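# Fetch the TB bottle from the fridge, close door

## Task

Check the two bottles in the refrigerator's bin. If one is marked TB, lift it out and set it upright on the bench, keep the other one upright inside the refrigerator, and close the refrigerator door. If neither is marked TB, leave both inside, close the door, then press the CALL key on the operator panel until it latches down. A wrong call is permanent and cannot be cancelled.

## Robot and tools

Robot: two arms, left_arm and right_arm, each on its own carriage (left_rail, right_rail) on one shared floor track. The track runs along y at x = 0. left_rail is always the carriage on the +y side, whatever the camera images suggest. Each arm base sits at x = 0, y = its carriage's position_m, z = 0.04 m, facing +x. The carriages must stay roughly 0.7 m apart or more; a goal closer than 0.78 m to the other carriage may stop short.

Scene frame (used in all results): fixed to the table, z = 0 is the table top, +z up, +x the direction the arms face, +y to their left. The table edge is at x = 0.17 m. Anything that ends up off the table, including on the track or the metal strip beside it, fails the job.

execute_actions takes "actions", a list run in order, plus optional "cameras" (list of names, ["all"], or []; images arrive by default only when actions is empty). Each action may hold "rows", "steps", "until" and device commands.
- rows: 1 to 15 rows, each used for one 1/30 s step. Every row is a single list of 18 numbers in [-1, 1] covering both arms: left dx, dy, dz, rx, ry, rz, left gripper position, force_limit, speed; then the same nine for the right arm.
- dx..rz are an offset, not a pose: they are measured from that arm's Hand target as it stood when the action began, along that Hand target's own axes. All rows of one action count from that same start, not from the preceding row; a new action or call starts from the new Hand target, so repeating an offset moves further. Scale: 1.0 equals 0.6 m for dx, dy, dz and 180 degrees for the rotation vector rx, ry, rz. Orientation commands get clipped to 32 degrees from the measured one each step. For smooth motion ramp the offset, e.g. 0.01 per row (about 0.18 m/s).
- Gripper numbers are absolute commands. position: +1 fully open (140 mm), about -0.8 pads touching, -1 closes until blocked. force_limit -1..+1 sets squeeze (roughly 14 N at -1 up to 58 N at +1 for a slow close); speed -1..+1 sets closing rate (about 30 to 250 mm/s), and faster closes grip harder. Both start at +1. Re-send the previous three numbers to leave a gripper unchanged; 0 is a real command.
- steps: 1 to 450, default 15, at least one per row. After the last row the arm keeps heading to that row's target.
- until: ends the action early when all conditions hold. It reads only left_rail and right_rail fields, e.g. {"right_rail": {"position_status": ["!=", "moving"]}}; numbers need a comparison (=, !=, <, <=, >, >=). {"all": {"status": "ended"}} and {"any": {"status": "ended"}} also exist.
- Devices: {"left_rail": {"position_m": ...}} gives an absolute carriage target along y in metres (left_rail -0.8 to 1.5, right_rail -1.5 to 0.8); speed_m_s 0.01 to 1; acceleration_factor 0.1 to 1; {"stop": true} brakes. Any out-of-range value or unknown name rejects the whole call. To drive: send position_m, then wait with an until on position_status. Let the carriage arrive before aiming its arm at scene points; a row's target is carried along by a moving carriage.

zoom_image: camera (one of cam_high, cam_low, cam_bench_left, cam_bench_mid, cam_bench_right, cam_left_wrist, cam_right_wrist) and region [x0, y0, x1, y1] in that image's pixels, origin top-left, at most 504 by 504; only cameras in the latest images. Useful for reading the bottle lettering.

zero_wrist_force: arm = left_arm or right_arm; subtracts the current wrist reading from later ones. No motion.

finished_scene: ends the scene irreversibly (scene may be 1 or omitted). The goal must hold with the robot idle.

Results: per gripper end_effector_position (m), end_effector_quat_wxyz, velocities, all in the scene frame, possibly a few cm off. Hand target is the pose the next offsets start from. Joint positions/velocities list rail then six joints. Tool commands shows present gripper commands. object_status: 0 moving, 1 blocked while opening, 2 blocked while closing (a grip; check for this after closing), 3 reached target or pads met. position_measured is in counts: 3 open, about 139 at 60 mm, 200 at 20 mm, 230 pads together. To grip harder, raise force_limit and change position slightly (-1 to -0.98). Rail fields: position_m, position_status (moving, done, contact_stop, time_out, stopped, stopped_with_arm, stopped_for_other_arm, stopped_for_other_carriage), position_answer (taken or not_taken; resend once stopped). Wrist force/torque are in the end effector's axes. "pose unreachable" drops that arm's target but the call continues.

Gripper geometry: fingers point along gripper +z and close along its y; end_effector_position is the point between closed pads; fingertips extend about 33 mm past it at small gaps. A block protrudes about 10 cm along gripper +x. left_arm's fingers can fold: grip parts near the fingertip quarter of the pads, and avoid pressing fingertips into surfaces, or the grip may slip or fail. right_arm's fingers are rigid.

Avoid: dropping or releasing bottles while moving, knocking the standing bottle over, slamming the door, hard hits on fixed objects, and any contact between the arms or a gripper closing on the other arm. Net force near 150 N or joint contact torques at their limits (wrist joints 48 N m, elbow 133) stop an arm for 10 s. Heavy loads held far out or long stretched poses heat motors and can brake the arm. Command smooth, gradual moves; arms lag commands by about 0.2 s, and a cut-short move should be re-commanded.

Each tool is called after ">>>" in YAML: its name, and indented under it one key for each argument.

## Session

>>> execute_actions:
  actions: []

Scene clock: 0.00 s.
left_arm: end_effector_position=(+0.3563, +1.2407, +0.5790) position_measured=3 object_status=3 end_effector_quat_wxyz=(+0.000, +0.000, +1.000, +0.000) | right_arm: end_effector_position=(+0.3563, -1.2884, +0.5790) position_measured=3 object_status=3 end_effector_quat_wxyz=(+0.000, +0.000, +1.000, +0.000)
Joint positions: left_arm=[1.162 -0.281 -2.157 1.821 -1.235 -1.571 -0.281] | right_arm=[-1.367 -0.28 -2.157 1.821 -1.235 -1.571 -0.28]
Joint velocities: within noise
Joint torques (N m): no reading
Wrist force (N): no reading
Wrist torque (N m): no reading
Wrist force, peak (N): no reading
Hand target: left_arm +0.3563, +1.2407, +0.5790; +0.000, +0.000, +1.000, +0.000 | right_arm +0.3563, -1.2884, +0.5790; +0.000, +0.000, +1.000, +0.000
Tool commands: left_gripper/position=+1.0 left_gripper/force_limit=+1.0 left_gripper/speed=+1.0 right_gripper/position=+1.0 right_gripper/force_limit=+1.0 right_gripper/speed=+1.0
left_rail: position_m=1.162 position_status=done
right_rail: position_m=-1.367 position_status=done

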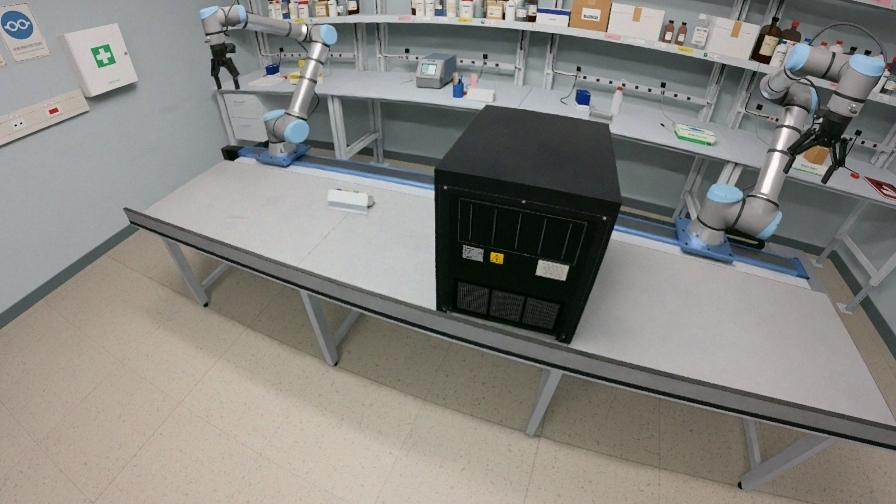

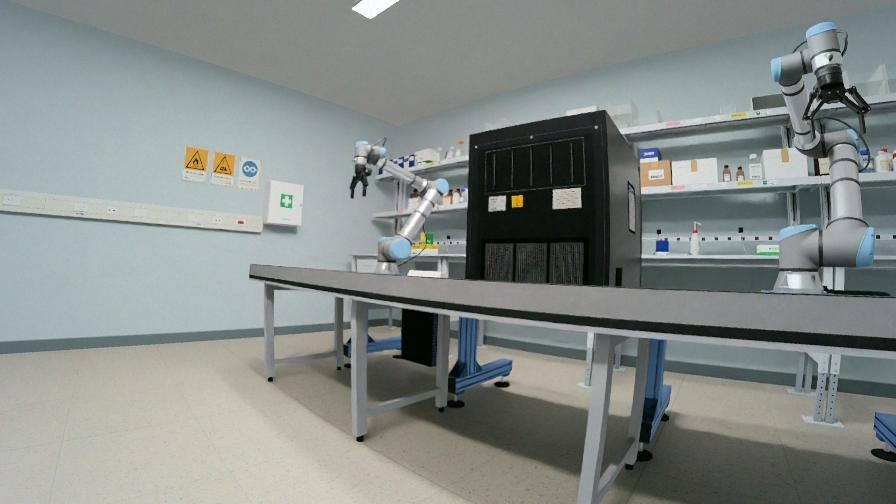

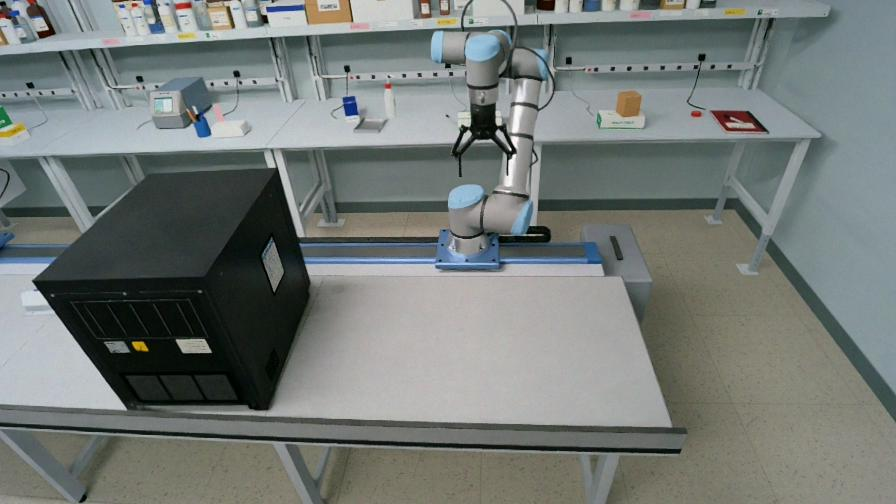

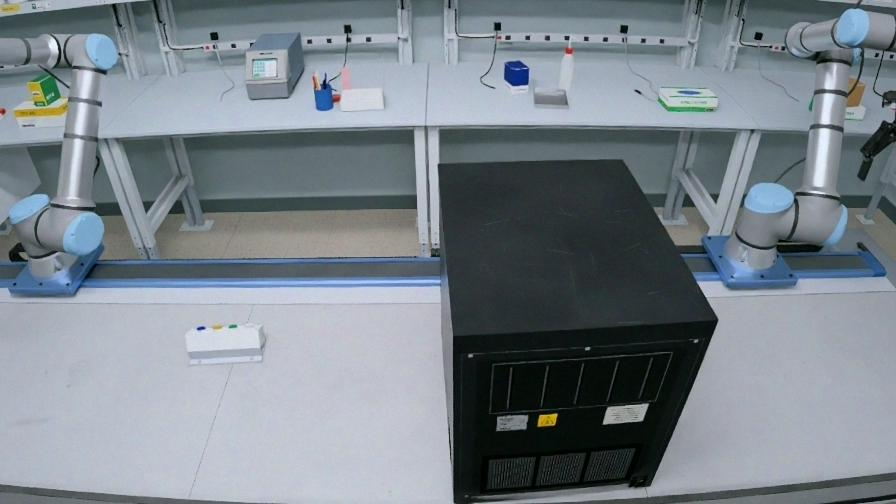

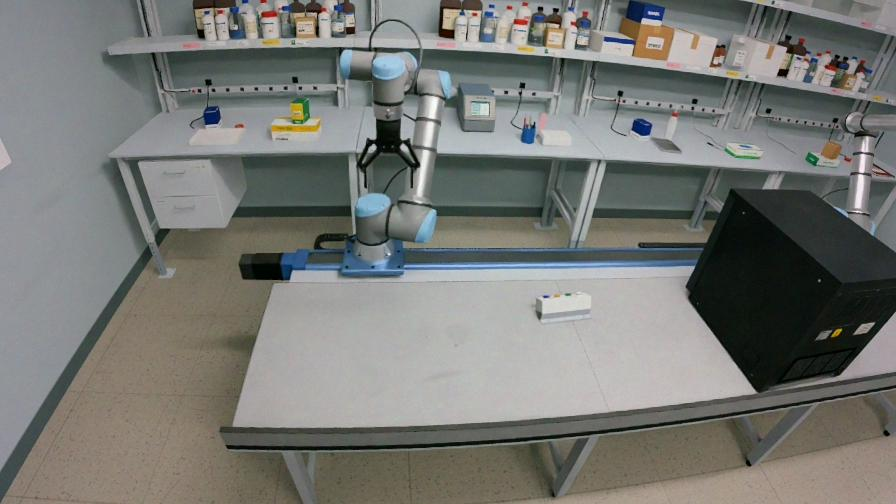

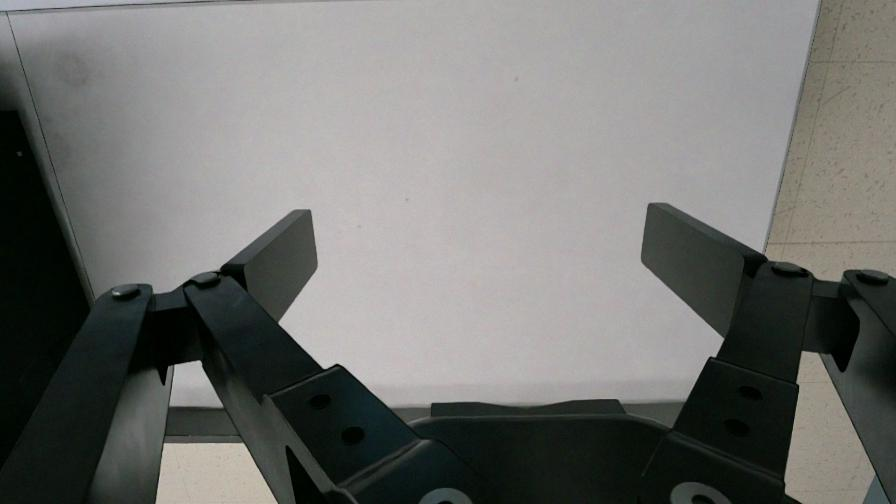

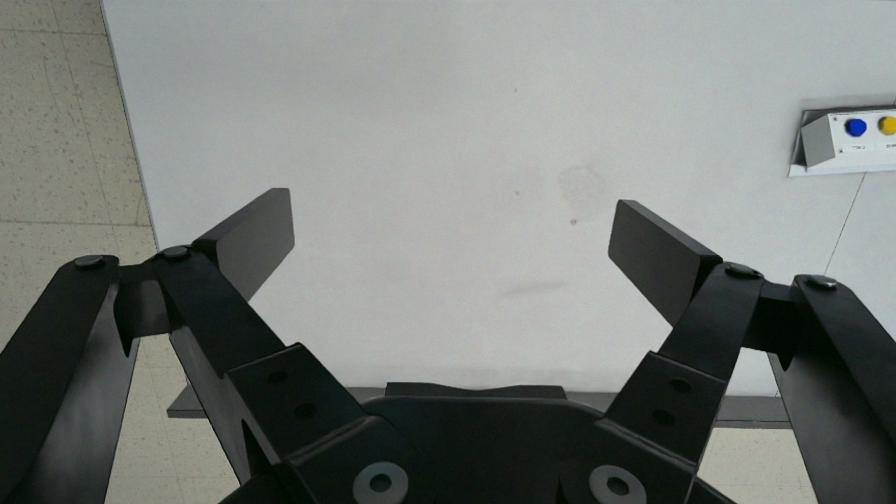

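>>> execute_actions:
  actions:
    - {"right_rail":{"position_m":-0.75,"speed_m_s":0.6,"acceleration_factor":0.5},"steps":150,"until":{"right_rail":{"position_status":["!=","moving"]}}}
    - {"rows":[[0,0,0,0,0,0,1,1,1,0.05,0.05,0.01,0,0,0,1,1,1],[0,0,0,0,0,0,1,1,1,0.1,0.1,0.02,0,0,0,1,1,1],[0,0,0,0,0,0,1,1,1,0.15,0.15,0.03,0,0,0,1,1,1],[0,0,0,0,0,0,1,1,1,0.2,0.2,0.04,0,0,0,1,1,1],[0,0,0,0,0,0,1,1,1,0.25,0.25,0.05,0,0,0,1,1,1],[0,0,0,0,0,0,1,1,1,0.3,0.3,0.06,0,0,0,1,1,1],[0,0,0,0,0,0,1,1,1,0.35,0.35,0.07,0,0,0,1,1,1],[0,0,0,0,0,0,1,1,1,0.4,0.4,0.08,0,0,0,1,1,1],[0,0,0,0,0,0,1,1,1,0.45,0.45,0.09,0,0,0,1,1,1],[0,0,0,0,0,0,1,1,1,0.5,0.5,0.1,0,0,0,1,1,1],[0,0,0,0,0,0,1,1,1,0.55,0.55,0.11,0,0,0,1,1,1],[0,0,0,0,0,0,1,1,1,0.6,0.6,0.12,0,0,0,1,1,1],[0,0,0,0,0,0,1,1,1,0.65,0.65,0.13,0,0,0,1,1,1],[0,0,0,0,0,0,1,1,1,0.677,0.7,0.133,0,0,0,1,1,1]],"steps":60}
    - {"rows":[[0,0,0,0,0,0,1,1,1,0,0,0,-0.02,-0.035,-0.029,1,1,1],[0,0,0,0,0,0,1,1,1,0,0,0,-0.04,-0.07,-0.058,1,1,1],[0,0,0,0,0,0,1,1,1,0,0,0,-0.06,-0.105,-0.087,1,1,1]],"steps":25}
    - {"rows":[[0,0,0,0,0,0,1,1,1,0,0,0,-0.04,-0.07,-0.058,1,1,1],[0,0,0,0,0,0,1,1,1,0,0,0,-0.06,-0.105,-0.087,1,1,1]],"steps":25}
    - {"rows":[[0,0,0,0,0,0,1,1,1,0,0,0,-0.04,-0.07,-0.058,1,1,1],[0,0,0,0,0,0,1,1,1,0,0,0,-0.083,-0.141,-0.115,1,1,1]],"steps":40}
  cameras: ["cam_right_wrist","cam_bench_mid"]

Scene clock: 55.90 s.
left_arm: end_effector_position=(+0.3563, +1.2407, +0.5790) position_measured=3 object_status=3 end_effector_quat_wxyz=(+0.000, +0.000, +1.000, +0.000) | right_arm: end_effector_position=(-0.0499, -0.2514, +0.4991) position_measured=3 object_status=3 end_effector_quat_wxyz=(+0.495, -0.410, +0.709, +0.288)
Joint positions: left_arm=[1.162 -0.281 -2.157 1.821 -1.235 -1.571 -0.28] | right_arm=[-0.75 1.718 -2.126 2.548 -3.128 -2.19 0.266]
Joint torques (N m): left_arm=[-1.64 -0.68 -47.49 -4.44 0.93 -0.32] | right_arm=[-10.65 -13 -33.73 -7.63 2.49 -2.57]
Wrist force (N): left_arm=[0.0 -0.2 0.2] | right_arm=[-1.9 0.4 -1.1]
Wrist torque (N m): left_arm=[-0.05 -0.01 0.00] | right_arm=[-0.12 0.71 -0.12]
Wrist force, peak (N): left_arm=[-0.2 -0.7 -0.1] | right_arm=[-11.6 4.6 -6.0]
Hand target: left_arm +0.3563, +1.2407, +0.5790; +0.000, +0.000, +1.000, +0.000 | right_arm -0.0499, -0.2514, +0.4991; +0.495, -0.410, +0.709, +0.288
Off the commanded pose: left_arm 0.000 m, 0 deg | right_arm 0.000 m, 0 deg.
left_rail: position_m=1.162 position_status=done
right_rail: position_m=-0.750 speed_m_s=0.60 position_status=done
camera_calibration:
cam_right_wrist: T_world_to_cam=[[-0.876937, 0.478936, -0.040019, 0.100085], [-0.0548723, -0.0170517, 0.998348, -0.514535], [0.477462, 0.877684, 0.0412336, 0.407397], [0, 0, 0, 1]] pos_world=[-0.134982, -0.414274, 0.500892]
Images, in order (width x height): cam_bench_mid 896x504, cam_right_wrist 896x504.

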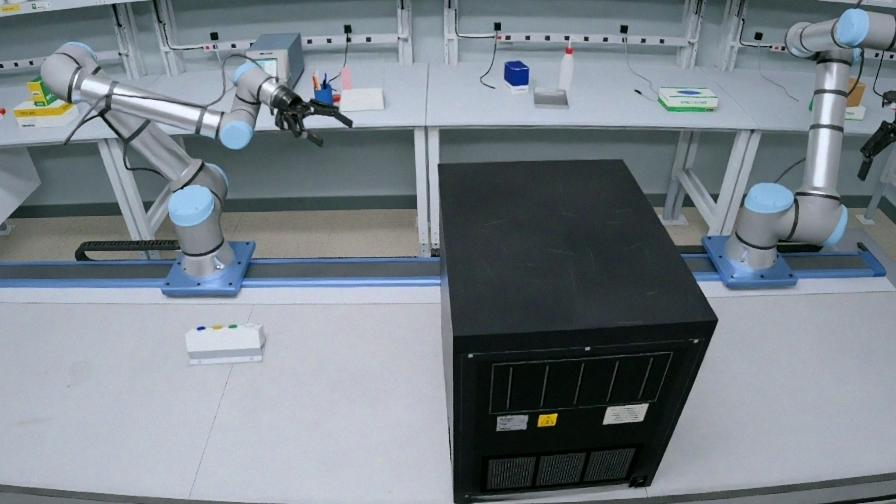

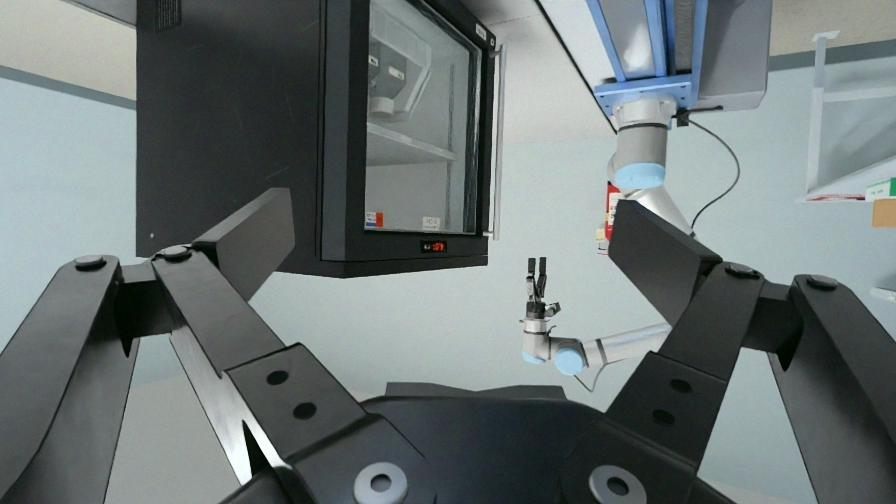

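>>> zoom_image:
  camera: "cam_right_wrist"
  region: [310, 0, 530, 280]

>>> execute_actions:
  actions:
    - {"rows":[[0,0,0,0,0,0,1,1,1,0,0,0,0.04,0.07,0.058,1,1,1],[0,0,0,0,0,0,1,1,1,0,0,0,0.083,0.141,0.115,1,1,1]],"steps":30}
    - {"rows":[[0,0,0,0,0,0,1,1,1,0,0,0,0.06,0.105,0.087,1,1,1]],"steps":20}
    - {"rows":[[0,0,0,0,0,0,1,1,1,0,0,0,0.06,0.105,0.087,1,1,1]],"steps":25}
    - {"rows":[[0,0,0,0,0,0,1,1,1,-0.05,-0.05,0,0,0,0,1,1,1],[0,0,0,0,0,0,1,1,1,-0.1,-0.1,0,0,0,0,1,1,1],[0,0,0,0,0,0,1,1,1,-0.15,-0.15,0,0,0,0,1,1,1],[0,0,0,0,0,0,1,1,1,-0.2,-0.2,0,0,0,0,1,1,1],[0,0,0,0,0,0,1,1,1,-0.25,-0.25,0,0,0,0,1,1,1],[0,0,0,0,0,0,1,1,1,-0.3,-0.3,0,0,0,0,1,1,1],[0,0,0,0,0,0,1,1,1,-0.35,-0.35,0,0,0,0,1,1,1],[0,0,0,0,0,0,1,1,1,-0.4,-0.4,0,0,0,0,1,1,1],[0,0,0,0,0,0,1,1,1,-0.45,-0.45,0,0,0,0,1,1,1],[0,0,0,0,0,0,1,1,1,-0.5,-0.5,0,0,0,0,1,1,1],[0,0,0,0,0,0,1,1,1,-0.55,-0.55,0,0,0,0,1,1,1],[0,0,0,0,0,0,1,1,1,-0.6,-0.6,0,0,0,0,1,1,1],[0,0,0,0,0,0,1,1,1,-0.677,-0.7,0,0,0,0,1,1,1]],"steps":60}
    - {"right_rail":{"position_m":-1.3},"steps":150,"until":{"right_rail":{"position_status":["!=","moving"]}}}
  cameras: ["cam_bench_mid"]

Scaled by 1.800 from the camera's 896x504 image, which has a finer 1280x720 frame.

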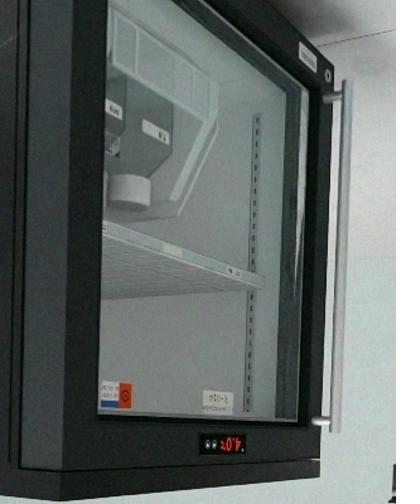

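Scene clock: 82.70 s.
left_arm: end_effector_position=(+0.3563, +1.2407, +0.5790) position_measured=3 object_status=3 end_effector_quat_wxyz=(+0.000, +0.000, +1.000, +0.000) | right_arm: end_effector_position=(+0.3563, -1.2214, +0.4992) position_measured=3 object_status=3 end_effector_quat_wxyz=(+0.000, +0.000, +1.000, +0.000)
Joint positions: left_arm=[1.162 -0.281 -2.157 1.821 -1.235 -1.571 -0.28] | right_arm=[-1.3 -0.281 -2.194 1.98 -1.356 -1.571 -0.281]
Joint torques (N m): left_arm=[-1.31 -1.33 -47.52 -4.18 0.88 0.13] | right_arm=[-3.87 11.74 -48.94 -2.36 1.32 -2.92]
Wrist force (N): left_arm=[0.1 -0.2 0.2] | right_arm=[0.2 0.1 0.0]
Wrist torque (N m): left_arm=[-0.05 -0.02 0.00] | right_arm=[0.02 -0.05 0.06]
Wrist force, peak (N): left_arm=[-0.1 -0.3 0.6] | right_arm=[11.4 -0.9 4.8]
Hand target: left_arm +0.3563, +1.2407, +0.5790; +0.000, +0.000, +1.000, +0.000 | right_arm +0.3563, -1.2214, +0.4992; +0.000, +0.000, +1.000, +0.000
Off the commanded pose: left_arm 0.000 m, 0 deg | right_arm 0.000 m, 0 deg.
left_rail: position_m=1.162 position_status=done
right_rail: position_m=-1.300 speed_m_s=0.60 position_status=done
Images, in order (width x height): cam_bench_mid 896x504.

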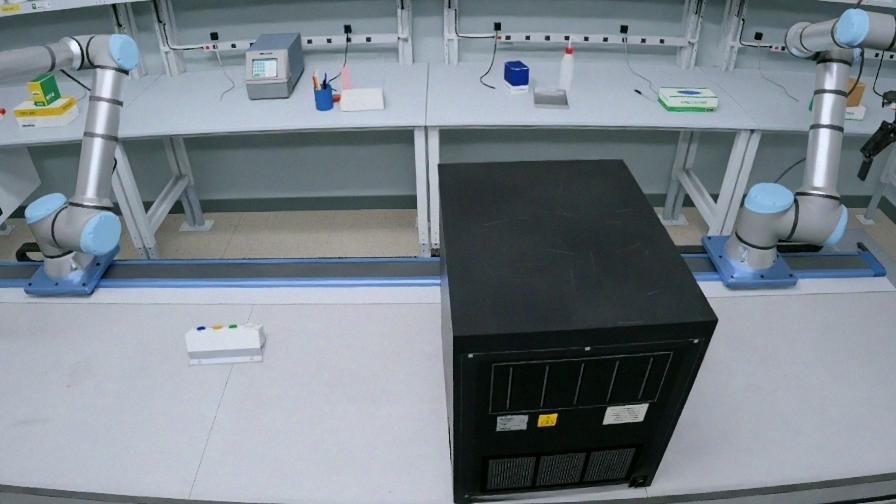

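>>> execute_actions:
  actions:
    - {"left_rail":{"position_m":1.1,"speed_m_s":0.6,"acceleration_factor":0.5},"steps":150,"until":{"left_rail":{"position_status":["!=","moving"]}}}
    - {"rows":[[0.05,-0.07,0.016,0,0,0,1,1,1,0,0,0,0,0,0,1,1,1],[0.1,-0.14,0.032,0,0,0,1,1,1,0,0,0,0,0,0,1,1,1],[0.15,-0.21,0.048,0,0,0,1,1,1,0,0,0,0,0,0,1,1,1],[0.2,-0.28,0.064,0,0,0,1,1,1,0,0,0,0,0,0,1,1,1],[0.25,-0.35,0.08,0,0,0,1,1,1,0,0,0,0,0,0,1,1,1],[0.3,-0.42,0.096,0,0,0,1,1,1,0,0,0,0,0,0,1,1,1],[0.35,-0.49,0.112,0,0,0,1,1,1,0,0,0,0,0,0,1,1,1],[0.4,-0.56,0.128,0,0,0,1,1,1,0,0,0,0,0,0,1,1,1],[0.45,-0.63,0.144,0,0,0,1,1,1,0,0,0,0,0,0,1,1,1],[0.5,-0.7,0.16,0,0,0,1,1,1,0,0,0,0,0,0,1,1,1],[0.55,-0.77,0.176,0,0,0,1,1,1,0,0,0,0,0,0,1,1,1],[0.6,-0.84,0.192,0,0,0,1,1,1,0,0,0,0,0,0,1,1,1],[0.65,-0.91,0.208,0,0,0,1,1,1,0,0,0,0,0,0,1,1,1],[0.677,-0.967,0.217,0,0,0,1,1,1,0,0,0,0,0,0,1,1,1]],"steps":70}
    - {"rows":[[0,0,0,0.025,-0.055,0.036,1,1,1,0,0,0,0,0,0,1,1,1],[0,0,0,0.05,-0.11,0.072,1,1,1,0,0,0,0,0,0,1,1,1]],"steps":30}
    - {"rows":[[0,0,0,0.025,-0.055,0.036,1,1,1,0,0,0,0,0,0,1,1,1],[0,0,0,0.06,-0.13,0.087,1,1,1,0,0,0,0,0,0,1,1,1]],"steps":30}
    - {"rows":[[0,0,0,0.025,-0.055,0.036,1,1,1,0,0,0,0,0,0,1,1,1],[0,0,0,0.059,-0.123,0.083,1,1,1,0,0,0,0,0,0,1,1,1]],"steps":40}
  cameras: ["cam_bench_mid","cam_left_wrist"]

>>> zoom_image:
  camera: "cam_left_wrist"
  region: [330, 0, 700, 280]

Scene clock: 127.33 s.
left_arm: end_effector_position=(-0.0499, +0.5984, +0.4488) position_measured=3 object_status=3 end_effector_quat_wxyz=(+0.520, +0.349, +0.742, -0.241) | right_arm: end_effector_position=(+0.3563, -1.2214, +0.4992) position_measured=3 object_status=3 end_effector_quat_wxyz=(+0.000, +0.000, +1.000, +0.000)
Joint positions: left_arm=[1.1 -2.856 -2.138 2.284 -0.887 -0.534 -2.469] | right_arm=[-1.3 -0.281 -2.194 1.98 -1.357 -1.571 -0.281]
Joint torques (N m): left_arm=[-12.77 13.01 -41.28 0.68 4.3 -1.85] | right_arm=[7.59 -2.05 -37.28 -6.96 -3.58 -2.2]
Wrist force (N): left_arm=[0.5 1.3 0.2] | right_arm=[0.2 0.2 0.0]
Wrist torque (N m): left_arm=[0.23 0.03 -0.04] | right_arm=[0.04 -0.04 0.06]
Wrist force, peak (N): left_arm=[-8.1 4.7 -4.4] | right_arm=[-0.5 0.5 -0.1]
Hand target: left_arm -0.0499, +0.5984, +0.4488; +0.520, +0.349, +0.742, -0.241 | right_arm +0.3563, -1.2214, +0.4992; +0.000, +0.000, +1.000, +0.000
Off the commanded pose: left_arm 0.000 m, 0 deg | right_arm 0.000 m, 0 deg.
left_rail: position_m=1.100 speed_m_s=0.60 position_status=done
right_rail: position_m=-1.300 speed_m_s=0.60 position_status=done
camera_calibration:
cam_left_wrist: T_world_to_cam=[[0.782477, 0.621961, 0.0299189, -0.330417], [-0.0240496, -0.0178262, 0.999552, -0.439809], [0.622215, -0.782845, 0.00100933, 0.680732], [0, 0, 0, 1]] pos_world=[-0.175596, 0.730575, 0.44881]
Images, in order (width x height): cam_bench_mid 896x504, cam_left_wrist 896x504.

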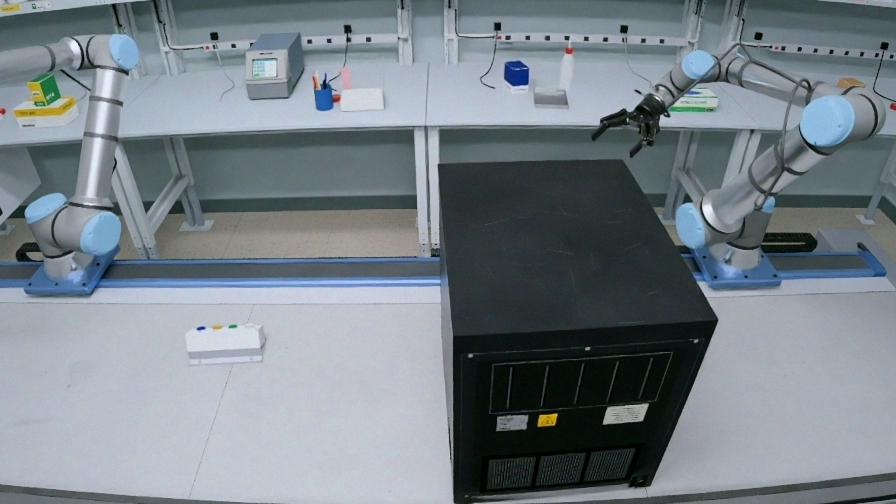

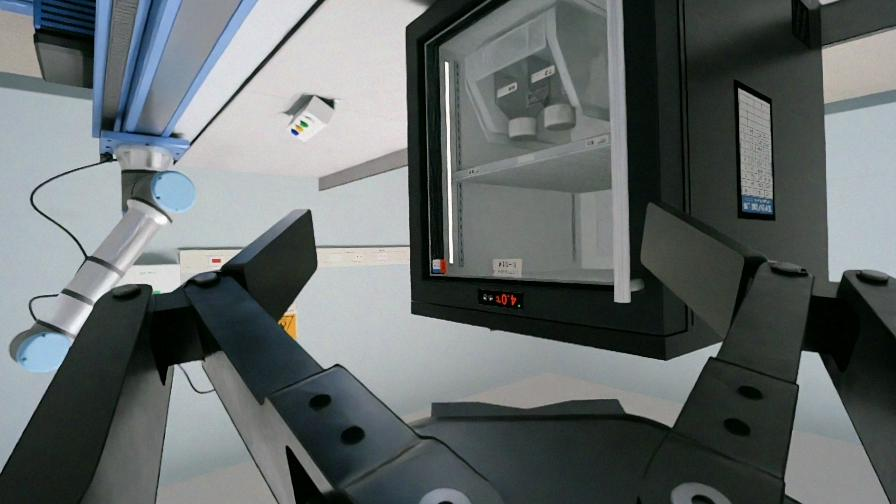

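Scaled by 1.362 from the camera's 896x504 image, which has a finer 1280x720 frame.

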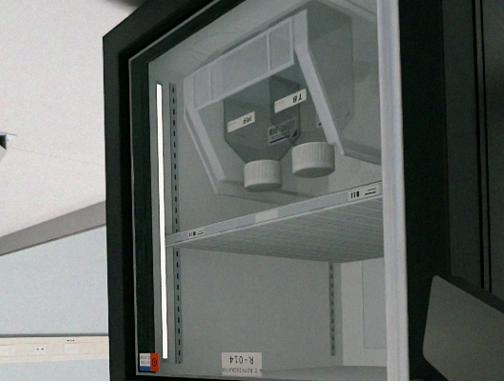

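>>> zoom_image:
  camera: "cam_left_wrist"
  region: [485, 50, 585, 145]

>>> zoom_image:
  camera: "cam_left_wrist"
  region: [520, 60, 565, 105]

Scaled by 5.040 from the camera's 896x504 image, which has a finer 1280x720 frame.

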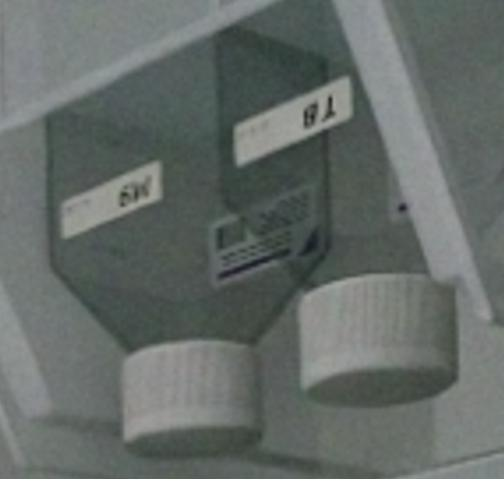

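Scaled by 11.200 from the camera's 896x504 image, which has a finer 1280x720 frame.

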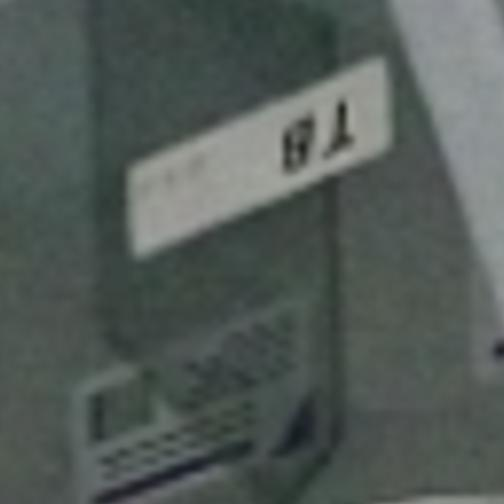

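>>> execute_actions:
  actions:
    - {"rows":[[0,0,0,-0.03,-0.011,-0.005,0.15,1,0,0,0,0,0,0,0,1,1,1],[0,0,0,-0.07,-0.026,-0.012,0.15,1,0,0,0,0,0,0,0,1,1,1],[0,0,0,-0.138,-0.052,-0.024,0.15,1,0,0,0,0,0,0,0,1,1,1]],"steps":40}
    - {"rows":[[0,0,0,-0.03,-0.011,-0.005,0.15,1,0,0,0,0,0,0,0,1,1,1],[0,0,0,-0.07,-0.026,-0.012,0.15,1,0,0,0,0,0,0,0,1,1,1],[0,0,0,-0.137,-0.052,-0.024,0.15,1,0,0,0,0,0,0,0,1,1,1]],"steps":50}
  cameras: ["cam_left_wrist","cam_bench_mid"]

Scene clock: 183.47 s.
left_arm: end_effector_position=(-0.0499, +0.5984, +0.4488) position_measured=110 object_status=3 end_effector_quat_wxyz=(+0.708, +0.003, +0.706, +0.001) | right_arm: end_effector_position=(+0.3563, -1.2214, +0.4992) position_measured=3 object_status=3 end_effector_quat_wxyz=(+0.000, +0.000, +1.000, +0.000)
Joint positions: left_arm=[1.1 -2.511 -1.405 1.873 -0.463 -0.938 -3.138] | right_arm=[-1.3 -0.281 -2.194 1.98 -1.357 -1.571 -0.281]
Joint torques (N m): left_arm=[12.03 -40.97 -45.29 5.44 -2.43 -2.48] | right_arm=[9.54 2.67 -37.82 -7.28 -3.99 -2.35]
Wrist force (N): left_arm=[0.6 1.1 0.0] | right_arm=[0.0 0.0 -0.3]
Wrist torque (N m): left_arm=[0.15 -0.01 -0.08] | right_arm=[0.00 -0.01 0.05]
Wrist force, peak (N): left_arm=[-5.7 4.2 0.3] | right_arm=[0.1 0.6 0.0]
Hand target: left_arm -0.0499, +0.5984, +0.4488; +0.708, +0.003, +0.706, +0.001 | right_arm +0.3563, -1.2214, +0.4992; +0.000, +0.000, +1.000, +0.000
Off the commanded pose: left_arm 0.000 m, 0 deg | right_arm 0.000 m, 0 deg.
left_rail: position_m=1.100 speed_m_s=0.60 position_status=done
right_rail: position_m=-1.300 speed_m_s=0.60 position_status=done
camera_calibration:
cam_left_wrist: T_world_to_cam=[[0.0163272, 0.999152, 0.0377969, -0.597837], [-0.348905, -0.0297324, 0.936686, -0.420671], [0.937016, -0.028481, 0.348124, 0.0892995], [0, 0, 0, 1]] pos_world=[-0.220688, 0.587366, 0.385546]
Images, in order (width x height): cam_bench_mid 896x504, cam_left_wrist 896x504.

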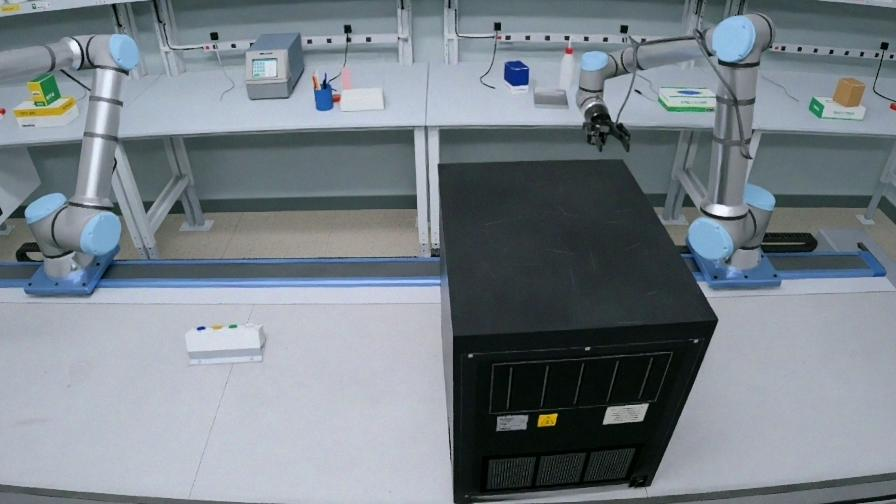

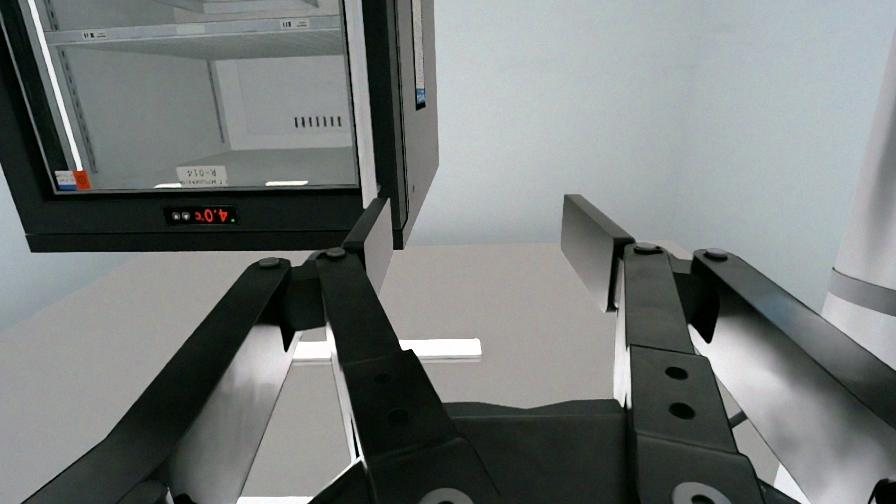

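>>> execute_actions:
  actions:
    - {"rows":[[0.025,-0.02,0.03,0,0,0,0.15,1,0,0,0,0,0,0,0,1,1,1],[0.05,-0.04,0.06,0,0,0,0.15,1,0,0,0,0,0,0,0,1,1,1],[0.075,-0.06,0.09,0,0,0,0.15,1,0,0,0,0,0,0,0,1,1,1],[0.1,-0.08,0.12,0,0,0,0.15,1,0,0,0,0,0,0,0,1,1,1],[0.125,-0.1,0.15,0,0,0,0.15,1,0,0,0,0,0,0,0,1,1,1],[0.15,-0.12,0.18,0,0,0,0.15,1,0,0,0,0,0,0,0,1,1,1],[0.175,-0.14,0.2,0,0,0,0.15,1,0,0,0,0,0,0,0,1,1,1],[0.2,-0.16,0.23,0,0,0,0.15,1,0,0,0,0,0,0,0,1,1,1],[0.225,-0.18,0.25,0,0,0,0.15,1,0,0,0,0,0,0,0,1,1,1],[0.248,-0.193,0.267,0,0,0,0.15,1,0,0,0,0,0,0,0,1,1,1]],"steps":50}
  cameras: ["cam_left_wrist","cam_bench_mid","cam_high"]

Scene clock: 200.77 s.
left_arm: end_effector_position=(+0.1106, +0.4831, +0.2999) position_measured=110 object_status=3 end_effector_quat_wxyz=(+0.708, +0.003, +0.706, +0.001) | right_arm: end_effector_position=(+0.3563, -1.2214, +0.4992) position_measured=3 object_status=3 end_effector_quat_wxyz=(+0.000, +0.000, +1.000, +0.000)
Joint positions: left_arm=[1.1 -2.196 -1.226 1.951 -0.718 -0.623 -3.141] | right_arm=[-1.3 -0.281 -2.194 1.98 -1.357 -1.571 -0.281]
Joint torques (N m): left_arm=[13.22 -51.23 -39.68 -1.06 2.62 2.21] | right_arm=[6.25 -1.86 -37.65 -7.31 -3.56 -1.83]
Wrist force (N): left_arm=[0.5 1.6 0.3] | right_arm=[0.0 0.1 -0.5]
Wrist torque (N m): left_arm=[0.28 0.04 -0.32] | right_arm=[0.02 0.00 0.06]
Wrist force, peak (N): left_arm=[-5.0 4.5 -5.2] | right_arm=[0.2 -0.2 -0.7]
Hand target: left_arm +0.1106, +0.4831, +0.2999; +0.708, +0.003, +0.706, +0.001 | right_arm +0.3563, -1.2214, +0.4992; +0.000, +0.000, +1.000, +0.000
Off the commanded pose: left_arm 0.000 m, 0 deg | right_arm 0.000 m, 0 deg.
left_rail: position_m=1.100 speed_m_s=0.60 position_status=done
right_rail: position_m=-1.300 speed_m_s=0.60 position_status=done
camera_calibration:
cam_left_wrist: T_world_to_cam=[[0.0163272, 0.999152, 0.0377969, -0.479727], [-0.348905, -0.0297324, 0.936686, -0.228624], [0.937016, -0.028481, 0.348124, -0.0125368], [0, 0, 0, 1]] pos_world=[-0.0601885, 0.472166, 0.236646]
Images, in order (width x height): cam_high 896x504, cam_bench_mid 896x504, cam_left_wrist 896x504.

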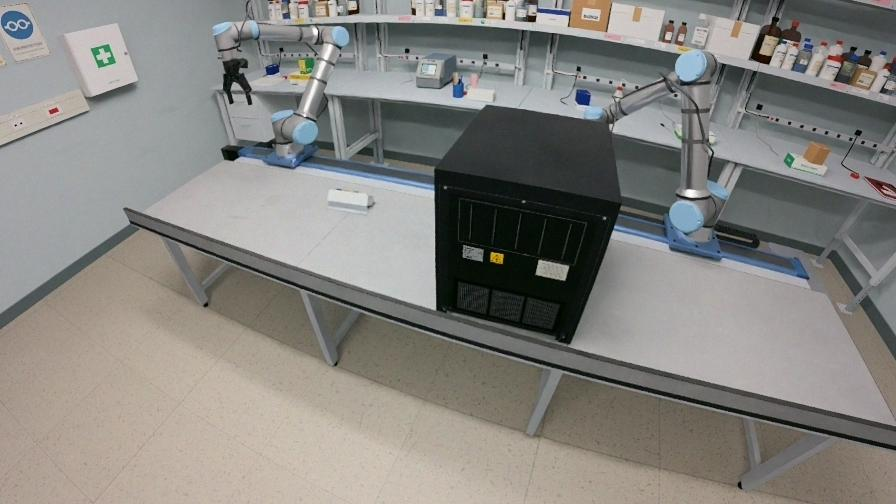

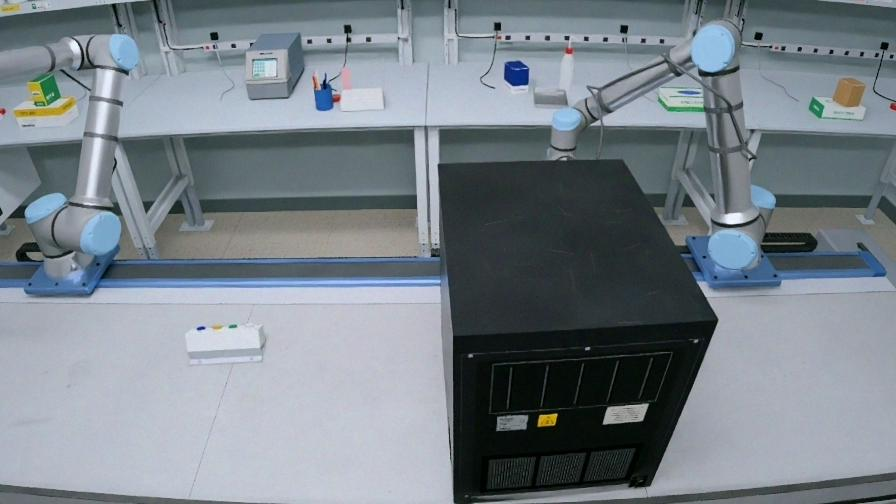

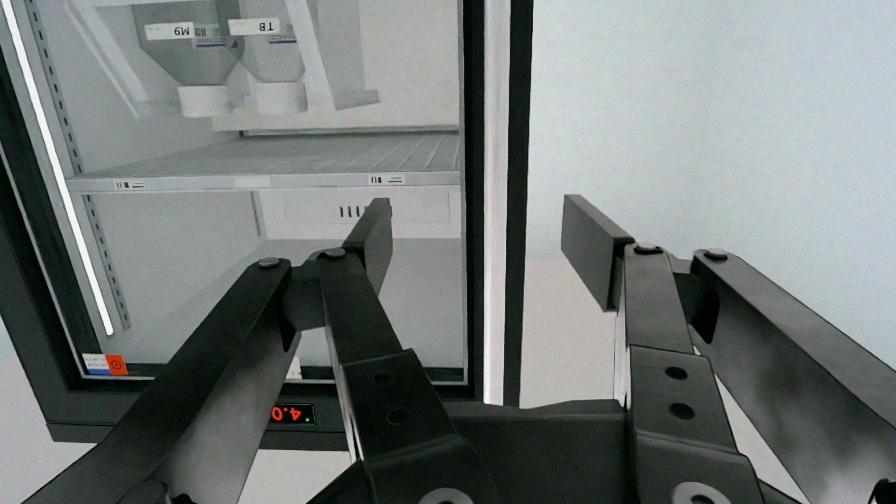

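>>> zoom_image:
  camera: "cam_left_wrist"
  region: [125, 5, 305, 65]

>>> zoom_image:
  camera: "cam_left_wrist"
  region: [225, 10, 285, 40]

Scaled by 2.800 from the camera's 896x504 image, which has a finer 1280x720 frame.

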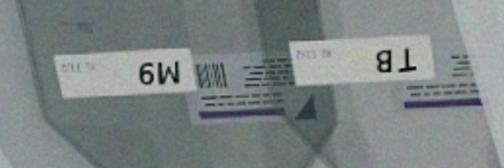

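Scaled by 8.400 from the camera's 896x504 image, which has a finer 1280x720 frame.

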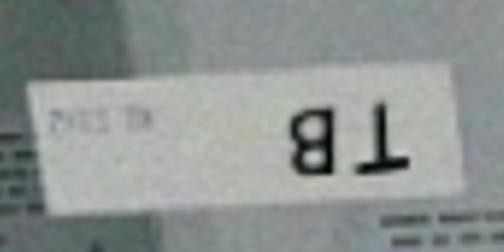

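>>> execute_actions:
  actions:
    - {"rows":[[0,0.01,0.03,0,0,0,0.15,1,0,0,0,0,0,0,0,1,1,1],[0,0.02,0.06,0,0,0,0.15,1,0,0,0,0,0,0,0,1,1,1],[0,0.023,0.09,0,0,0,0.15,1,0,0,0,0,0,0,0,1,1,1],[0,0.023,0.125,0,0,0,0.15,1,0,0,0,0,0,0,0,1,1,1]],"steps":40}
  cameras: ["cam_left_wrist"]

Scene clock: 218.33 s.
left_arm: end_effector_position=(+0.1857, +0.4968, +0.3002) position_measured=110 object_status=3 end_effector_quat_wxyz=(+0.708, +0.003, +0.706, +0.001) | right_arm: end_effector_position=(+0.3563, -1.2214, +0.4992) position_measured=3 object_status=3 end_effector_quat_wxyz=(+0.000, +0.000, +1.000, +0.000)
Joint positions: left_arm=[1.1 -2.106 -1.275 2.022 -0.739 -0.533 -3.142] | right_arm=[-1.3 -0.281 -2.194 1.98 -1.357 -1.571 -0.281]
Joint torques (N m): left_arm=[14.14 -74.36 -25.01 -1.46 2.39 1.74] | right_arm=[5.69 -0.24 -36.24 -7.19 -3.94 -1.49]
Wrist force (N): left_arm=[0.5 1.4 0.5] | right_arm=[0.0 0.3 -0.2]
Wrist torque (N m): left_arm=[0.26 0.03 -0.29] | right_arm=[0.06 0.01 0.05]
Wrist force, peak (N): left_arm=[0.9 -0.7 -5.8] | right_arm=[0.5 0.2 -0.4]
Hand target: left_arm +0.1857, +0.4968, +0.3002; +0.708, +0.003, +0.706, +0.001 | right_arm +0.3563, -1.2214, +0.4992; +0.000, +0.000, +1.000, +0.000
Off the commanded pose: left_arm 0.000 m, 0 deg | right_arm 0.000 m, 0 deg.
left_rail: position_m=1.100 speed_m_s=0.60 position_status=done
right_rail: position_m=-1.300 speed_m_s=0.60 position_status=done
camera_calibration:
cam_left_wrist: T_world_to_cam=[[0.0163272, 0.999152, 0.0377969, -0.494655], [-0.348905, -0.0297324, 0.936686, -0.202424], [0.937016, -0.028481, 0.348124, -0.0825621], [0, 0, 0, 1]] pos_world=[0.0148115, 0.485866, 0.237046]
Images, in order (width x height): cam_left_wrist 896x504.

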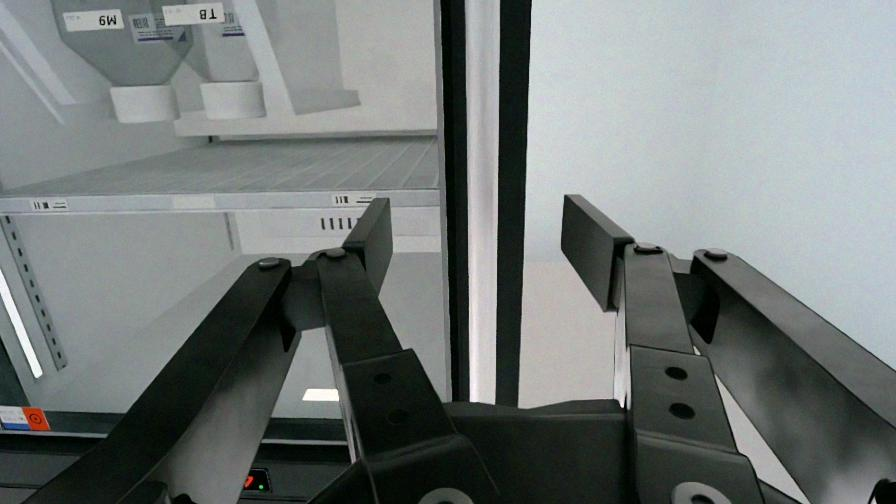

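>>> execute_actions:
  actions:
    - {"rows":[[0,0.002,0.02,0,0,0,0.15,1,0,0,0,0,0,0,0,1,1,1],[0,0.003,0.04,0,0,0,0.15,1,0,0,0,0,0,0,0,1,1,1],[0,0.003,0.06,0,0,0,0.15,1,0,0,0,0,0,0,0,1,1,1],[0,0.003,0.08,0,0,0,0.15,1,0,0,0,0,0,0,0,1,1,1]],"steps":35}
  cameras: ["cam_left_wrist"]

Scene clock: 231.43 s.
left_arm: end_effector_position=(+0.2337, +0.4984, +0.3004) position_measured=110 object_status=3 end_effector_quat_wxyz=(+0.708, +0.003, +0.706, +0.001) | right_arm: end_effector_position=(+0.3563, -1.2214, +0.4992) position_measured=3 object_status=3 end_effector_quat_wxyz=(+0.000, +0.000, +1.000, +0.000)
Joint positions: left_arm=[1.1 -2.036 -1.292 2.045 -0.744 -0.463 -3.143] | right_arm=[-1.3 -0.281 -2.194 1.98 -1.357 -1.571 -0.281]
Joint torques (N m): left_arm=[12.19 -73.2 -25.2 -1.45 2.48 -1.26] | right_arm=[4.97 0.84 -37.14 -7.34 -3.23 -1.1]
Wrist force (N): left_arm=[0.5 1.9 0.1] | right_arm=[0.2 -0.1 -0.2]
Wrist torque (N m): left_arm=[0.37 0.02 -0.06] | right_arm=[-0.01 -0.04 0.06]
Wrist force, peak (N): left_arm=[0.4 0.9 -3.6] | right_arm=[-0.2 -0.3 -0.5]
Hand target: left_arm +0.2337, +0.4984, +0.3004; +0.708, +0.003, +0.706, +0.001 | right_arm +0.3563, -1.2214, +0.4992; +0.000, +0.000, +1.000, +0.000
Off the commanded pose: left_arm 0.000 m, 0 deg | right_arm 0.000 m, 0 deg.
left_rail: position_m=1.100 speed_m_s=0.60 position_status=done
right_rail: position_m=-1.300 speed_m_s=0.60 position_status=done
camera_calibration:
cam_left_wrist: T_world_to_cam=[[0.0163272, 0.999152, 0.0377969, -0.497045], [-0.348905, -0.0297324, 0.936686, -0.185816], [0.937016, -0.028481, 0.348124, -0.127563], [0, 0, 0, 1]] pos_world=[0.0628115, 0.487466, 0.237246]
Images, in order (width x height): cam_left_wrist 896x504.

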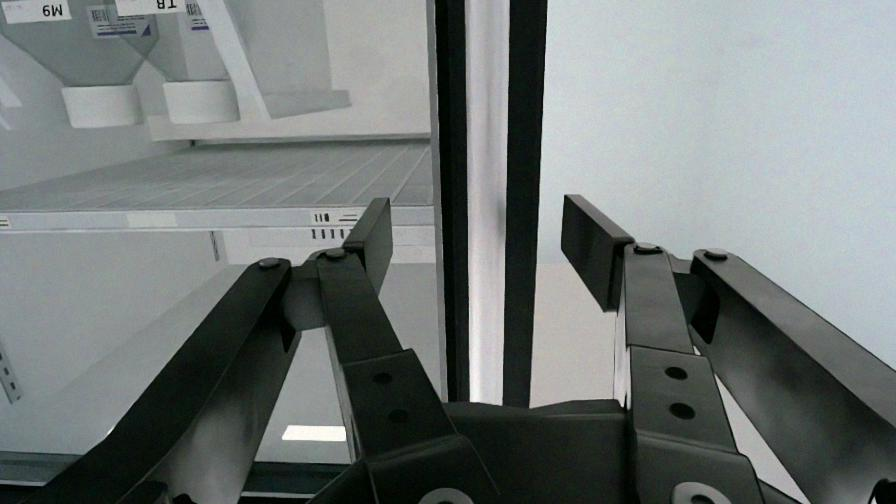

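>>> execute_actions:
  actions:
    - {"rows":[[0,0.002,0.008,0,0,0,0.15,1,0,0,0,0,0,0,0,1,1,1]],"steps":15}
    - {"rows":[[0,0,0,0,0,0,-1,0,-1,0,0,0,0,0,0,1,1,1]],"steps":75}
  cameras: ["cam_left_wrist"]

Scene clock: 243.60 s.
left_arm: end_effector_position=(+0.2385, +0.4996, +0.3005) position_measured=155 object_status=2 end_effector_quat_wxyz=(+0.708, +0.003, +0.706, +0.001) | right_arm: end_effector_position=(+0.3563, -1.2214, +0.4992) position_measured=3 object_status=3 end_effector_quat_wxyz=(+0.000, +0.000, +1.000, +0.000)
Joint positions: left_arm=[1.1 -2.03 -1.295 2.048 -0.745 -0.457 -3.143] | right_arm=[-1.3 -0.281 -2.194 1.98 -1.357 -1.571 -0.281]
Joint torques (N m): left_arm=[8.19 -42.01 -57.76 -7.56 30.63 -1.78] | right_arm=[4.96 -1.53 -37.19 -7.28 -3.55 -0.79]
Wrist force (N): left_arm=[-12.2 81.8 -53.5] | right_arm=[-0.3 0.1 -0.1]
Wrist torque (N m): left_arm=[-3.37 -0.45 0.01] | right_arm=[0.03 0.06 0.05]
Wrist force, peak (N): left_arm=[-12.2 81.8 -53.5] | right_arm=[0.4 0.6 0.0]
Hand target: left_arm +0.2385, +0.4996, +0.3004; +0.708, +0.003, +0.706, +0.001 | right_arm +0.3563, -1.2214, +0.4992; +0.000, +0.000, +1.000, +0.000
Off the commanded pose: left_arm 0.000 m, 0 deg | right_arm 0.000 m, 0 deg.
left_rail: position_m=1.100 speed_m_s=0.60 position_status=done
right_rail: position_m=-1.300 speed_m_s=0.60 position_status=done
camera_calibration:
cam_left_wrist: T_world_to_cam=[[0.016363, 0.999155, 0.0377008, -0.498303], [-0.348905, -0.0296299, 0.93669, -0.184157], [0.937015, -0.028481, 0.348126, -0.132027], [0, 0, 0, 1]] pos_world=[0.0676115, 0.488665, 0.237246]
Images, in order (width x height): cam_left_wrist 896x504.

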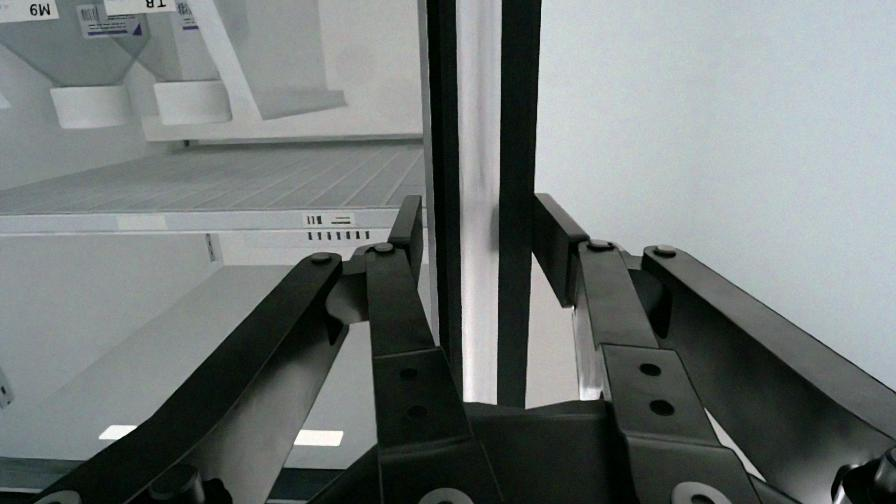

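>>> execute_actions:
  actions:
    - {"rows":[[0,0,0,0,0,0,0.15,0,-1,0,0,0,0,0,0,1,1,1]],"steps":40}
    - {"rows":[[0,0,-0.01,0,0,0,0.15,0,-1,0,0,0,0,0,0,1,1,1],[0,0,-0.02,0,0,0,0.15,0,-1,0,0,0,0,0,0,1,1,1],[0,0,-0.03,0,0,0,0.15,0,-1,0,0,0,0,0,0,1,1,1],[0,0,-0.042,0,0,0,0.15,0,-1,0,0,0,0,0,0,1,1,1]],"steps":25}
    - {"rows":[[0,0,0,0,0,0,-1,0,-1,0,0,0,0,0,0,1,1,1]],"steps":100}
  cameras: ["cam_left_wrist"]

Scene clock: 276.47 s.
left_arm: end_effector_position=(+0.2133, +0.4997, +0.3003) position_measured=210 object_status=2 end_effector_quat_wxyz=(+0.708, +0.003, +0.706, +0.001) | right_arm: end_effector_position=(+0.3563, -1.2214, +0.4992) position_measured=3 object_status=3 end_effector_quat_wxyz=(+0.000, +0.000, +1.000, +0.000)
Joint positions: left_arm=[1.1 -2.068 -1.288 2.039 -0.744 -0.495 -3.142] | right_arm=[-1.3 -0.281 -2.194 1.98 -1.357 -1.571 -0.281]
Joint torques (N m): left_arm=[0.35 -46.18 -39.35 -3.75 15.61 1.59] | right_arm=[6.69 1.34 -37.43 -7.39 -3.45 -0.46]
Wrist force (N): left_arm=[1.2 42.2 -25.4] | right_arm=[-0.1 0.1 -0.3]
Wrist torque (N m): left_arm=[-0.33 -1.17 -0.56] | right_arm=[0.01 0.02 0.05]
Wrist force, peak (N): left_arm=[-12.6 81.8 -53.5] | right_arm=[0.6 -0.2 -0.4]
Hand target: left_arm +0.2133, +0.4997, +0.3003; +0.708, +0.003, +0.706, +0.001 | right_arm +0.3563, -1.2214, +0.4992; +0.000, +0.000, +1.000, +0.000
Off the commanded pose: left_arm 0.000 m, 0 deg | right_arm 0.000 m, 0 deg.
left_rail: position_m=1.100 speed_m_s=0.60 position_status=done
right_rail: position_m=-1.300 speed_m_s=0.60 position_status=done
camera_calibration:
cam_left_wrist: T_world_to_cam=[[0.0164208, 0.999149, 0.0378317, -0.497918], [-0.348908, -0.0297324, 0.936685, -0.192804], [0.937013, -0.0285809, 0.348123, -0.10833], [0, 0, 0, 1]] pos_world=[0.0424115, 0.488666, 0.237146]
Images, in order (width x height): cam_left_wrist 896x504.

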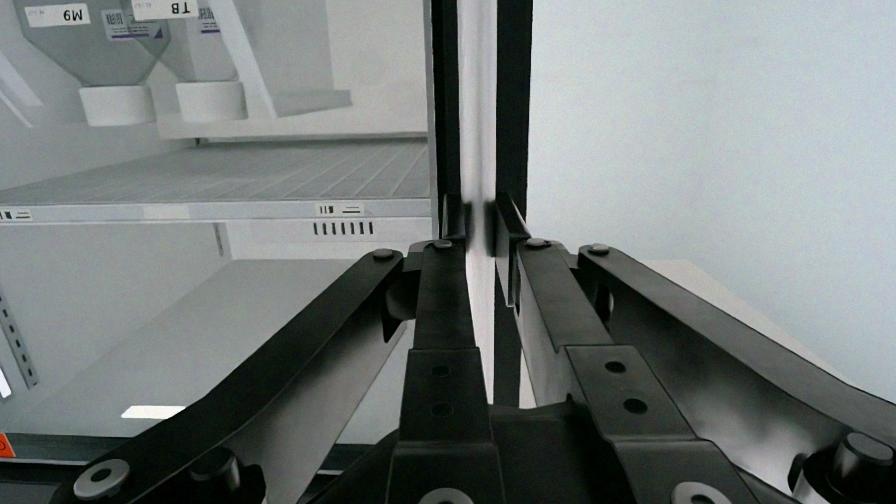

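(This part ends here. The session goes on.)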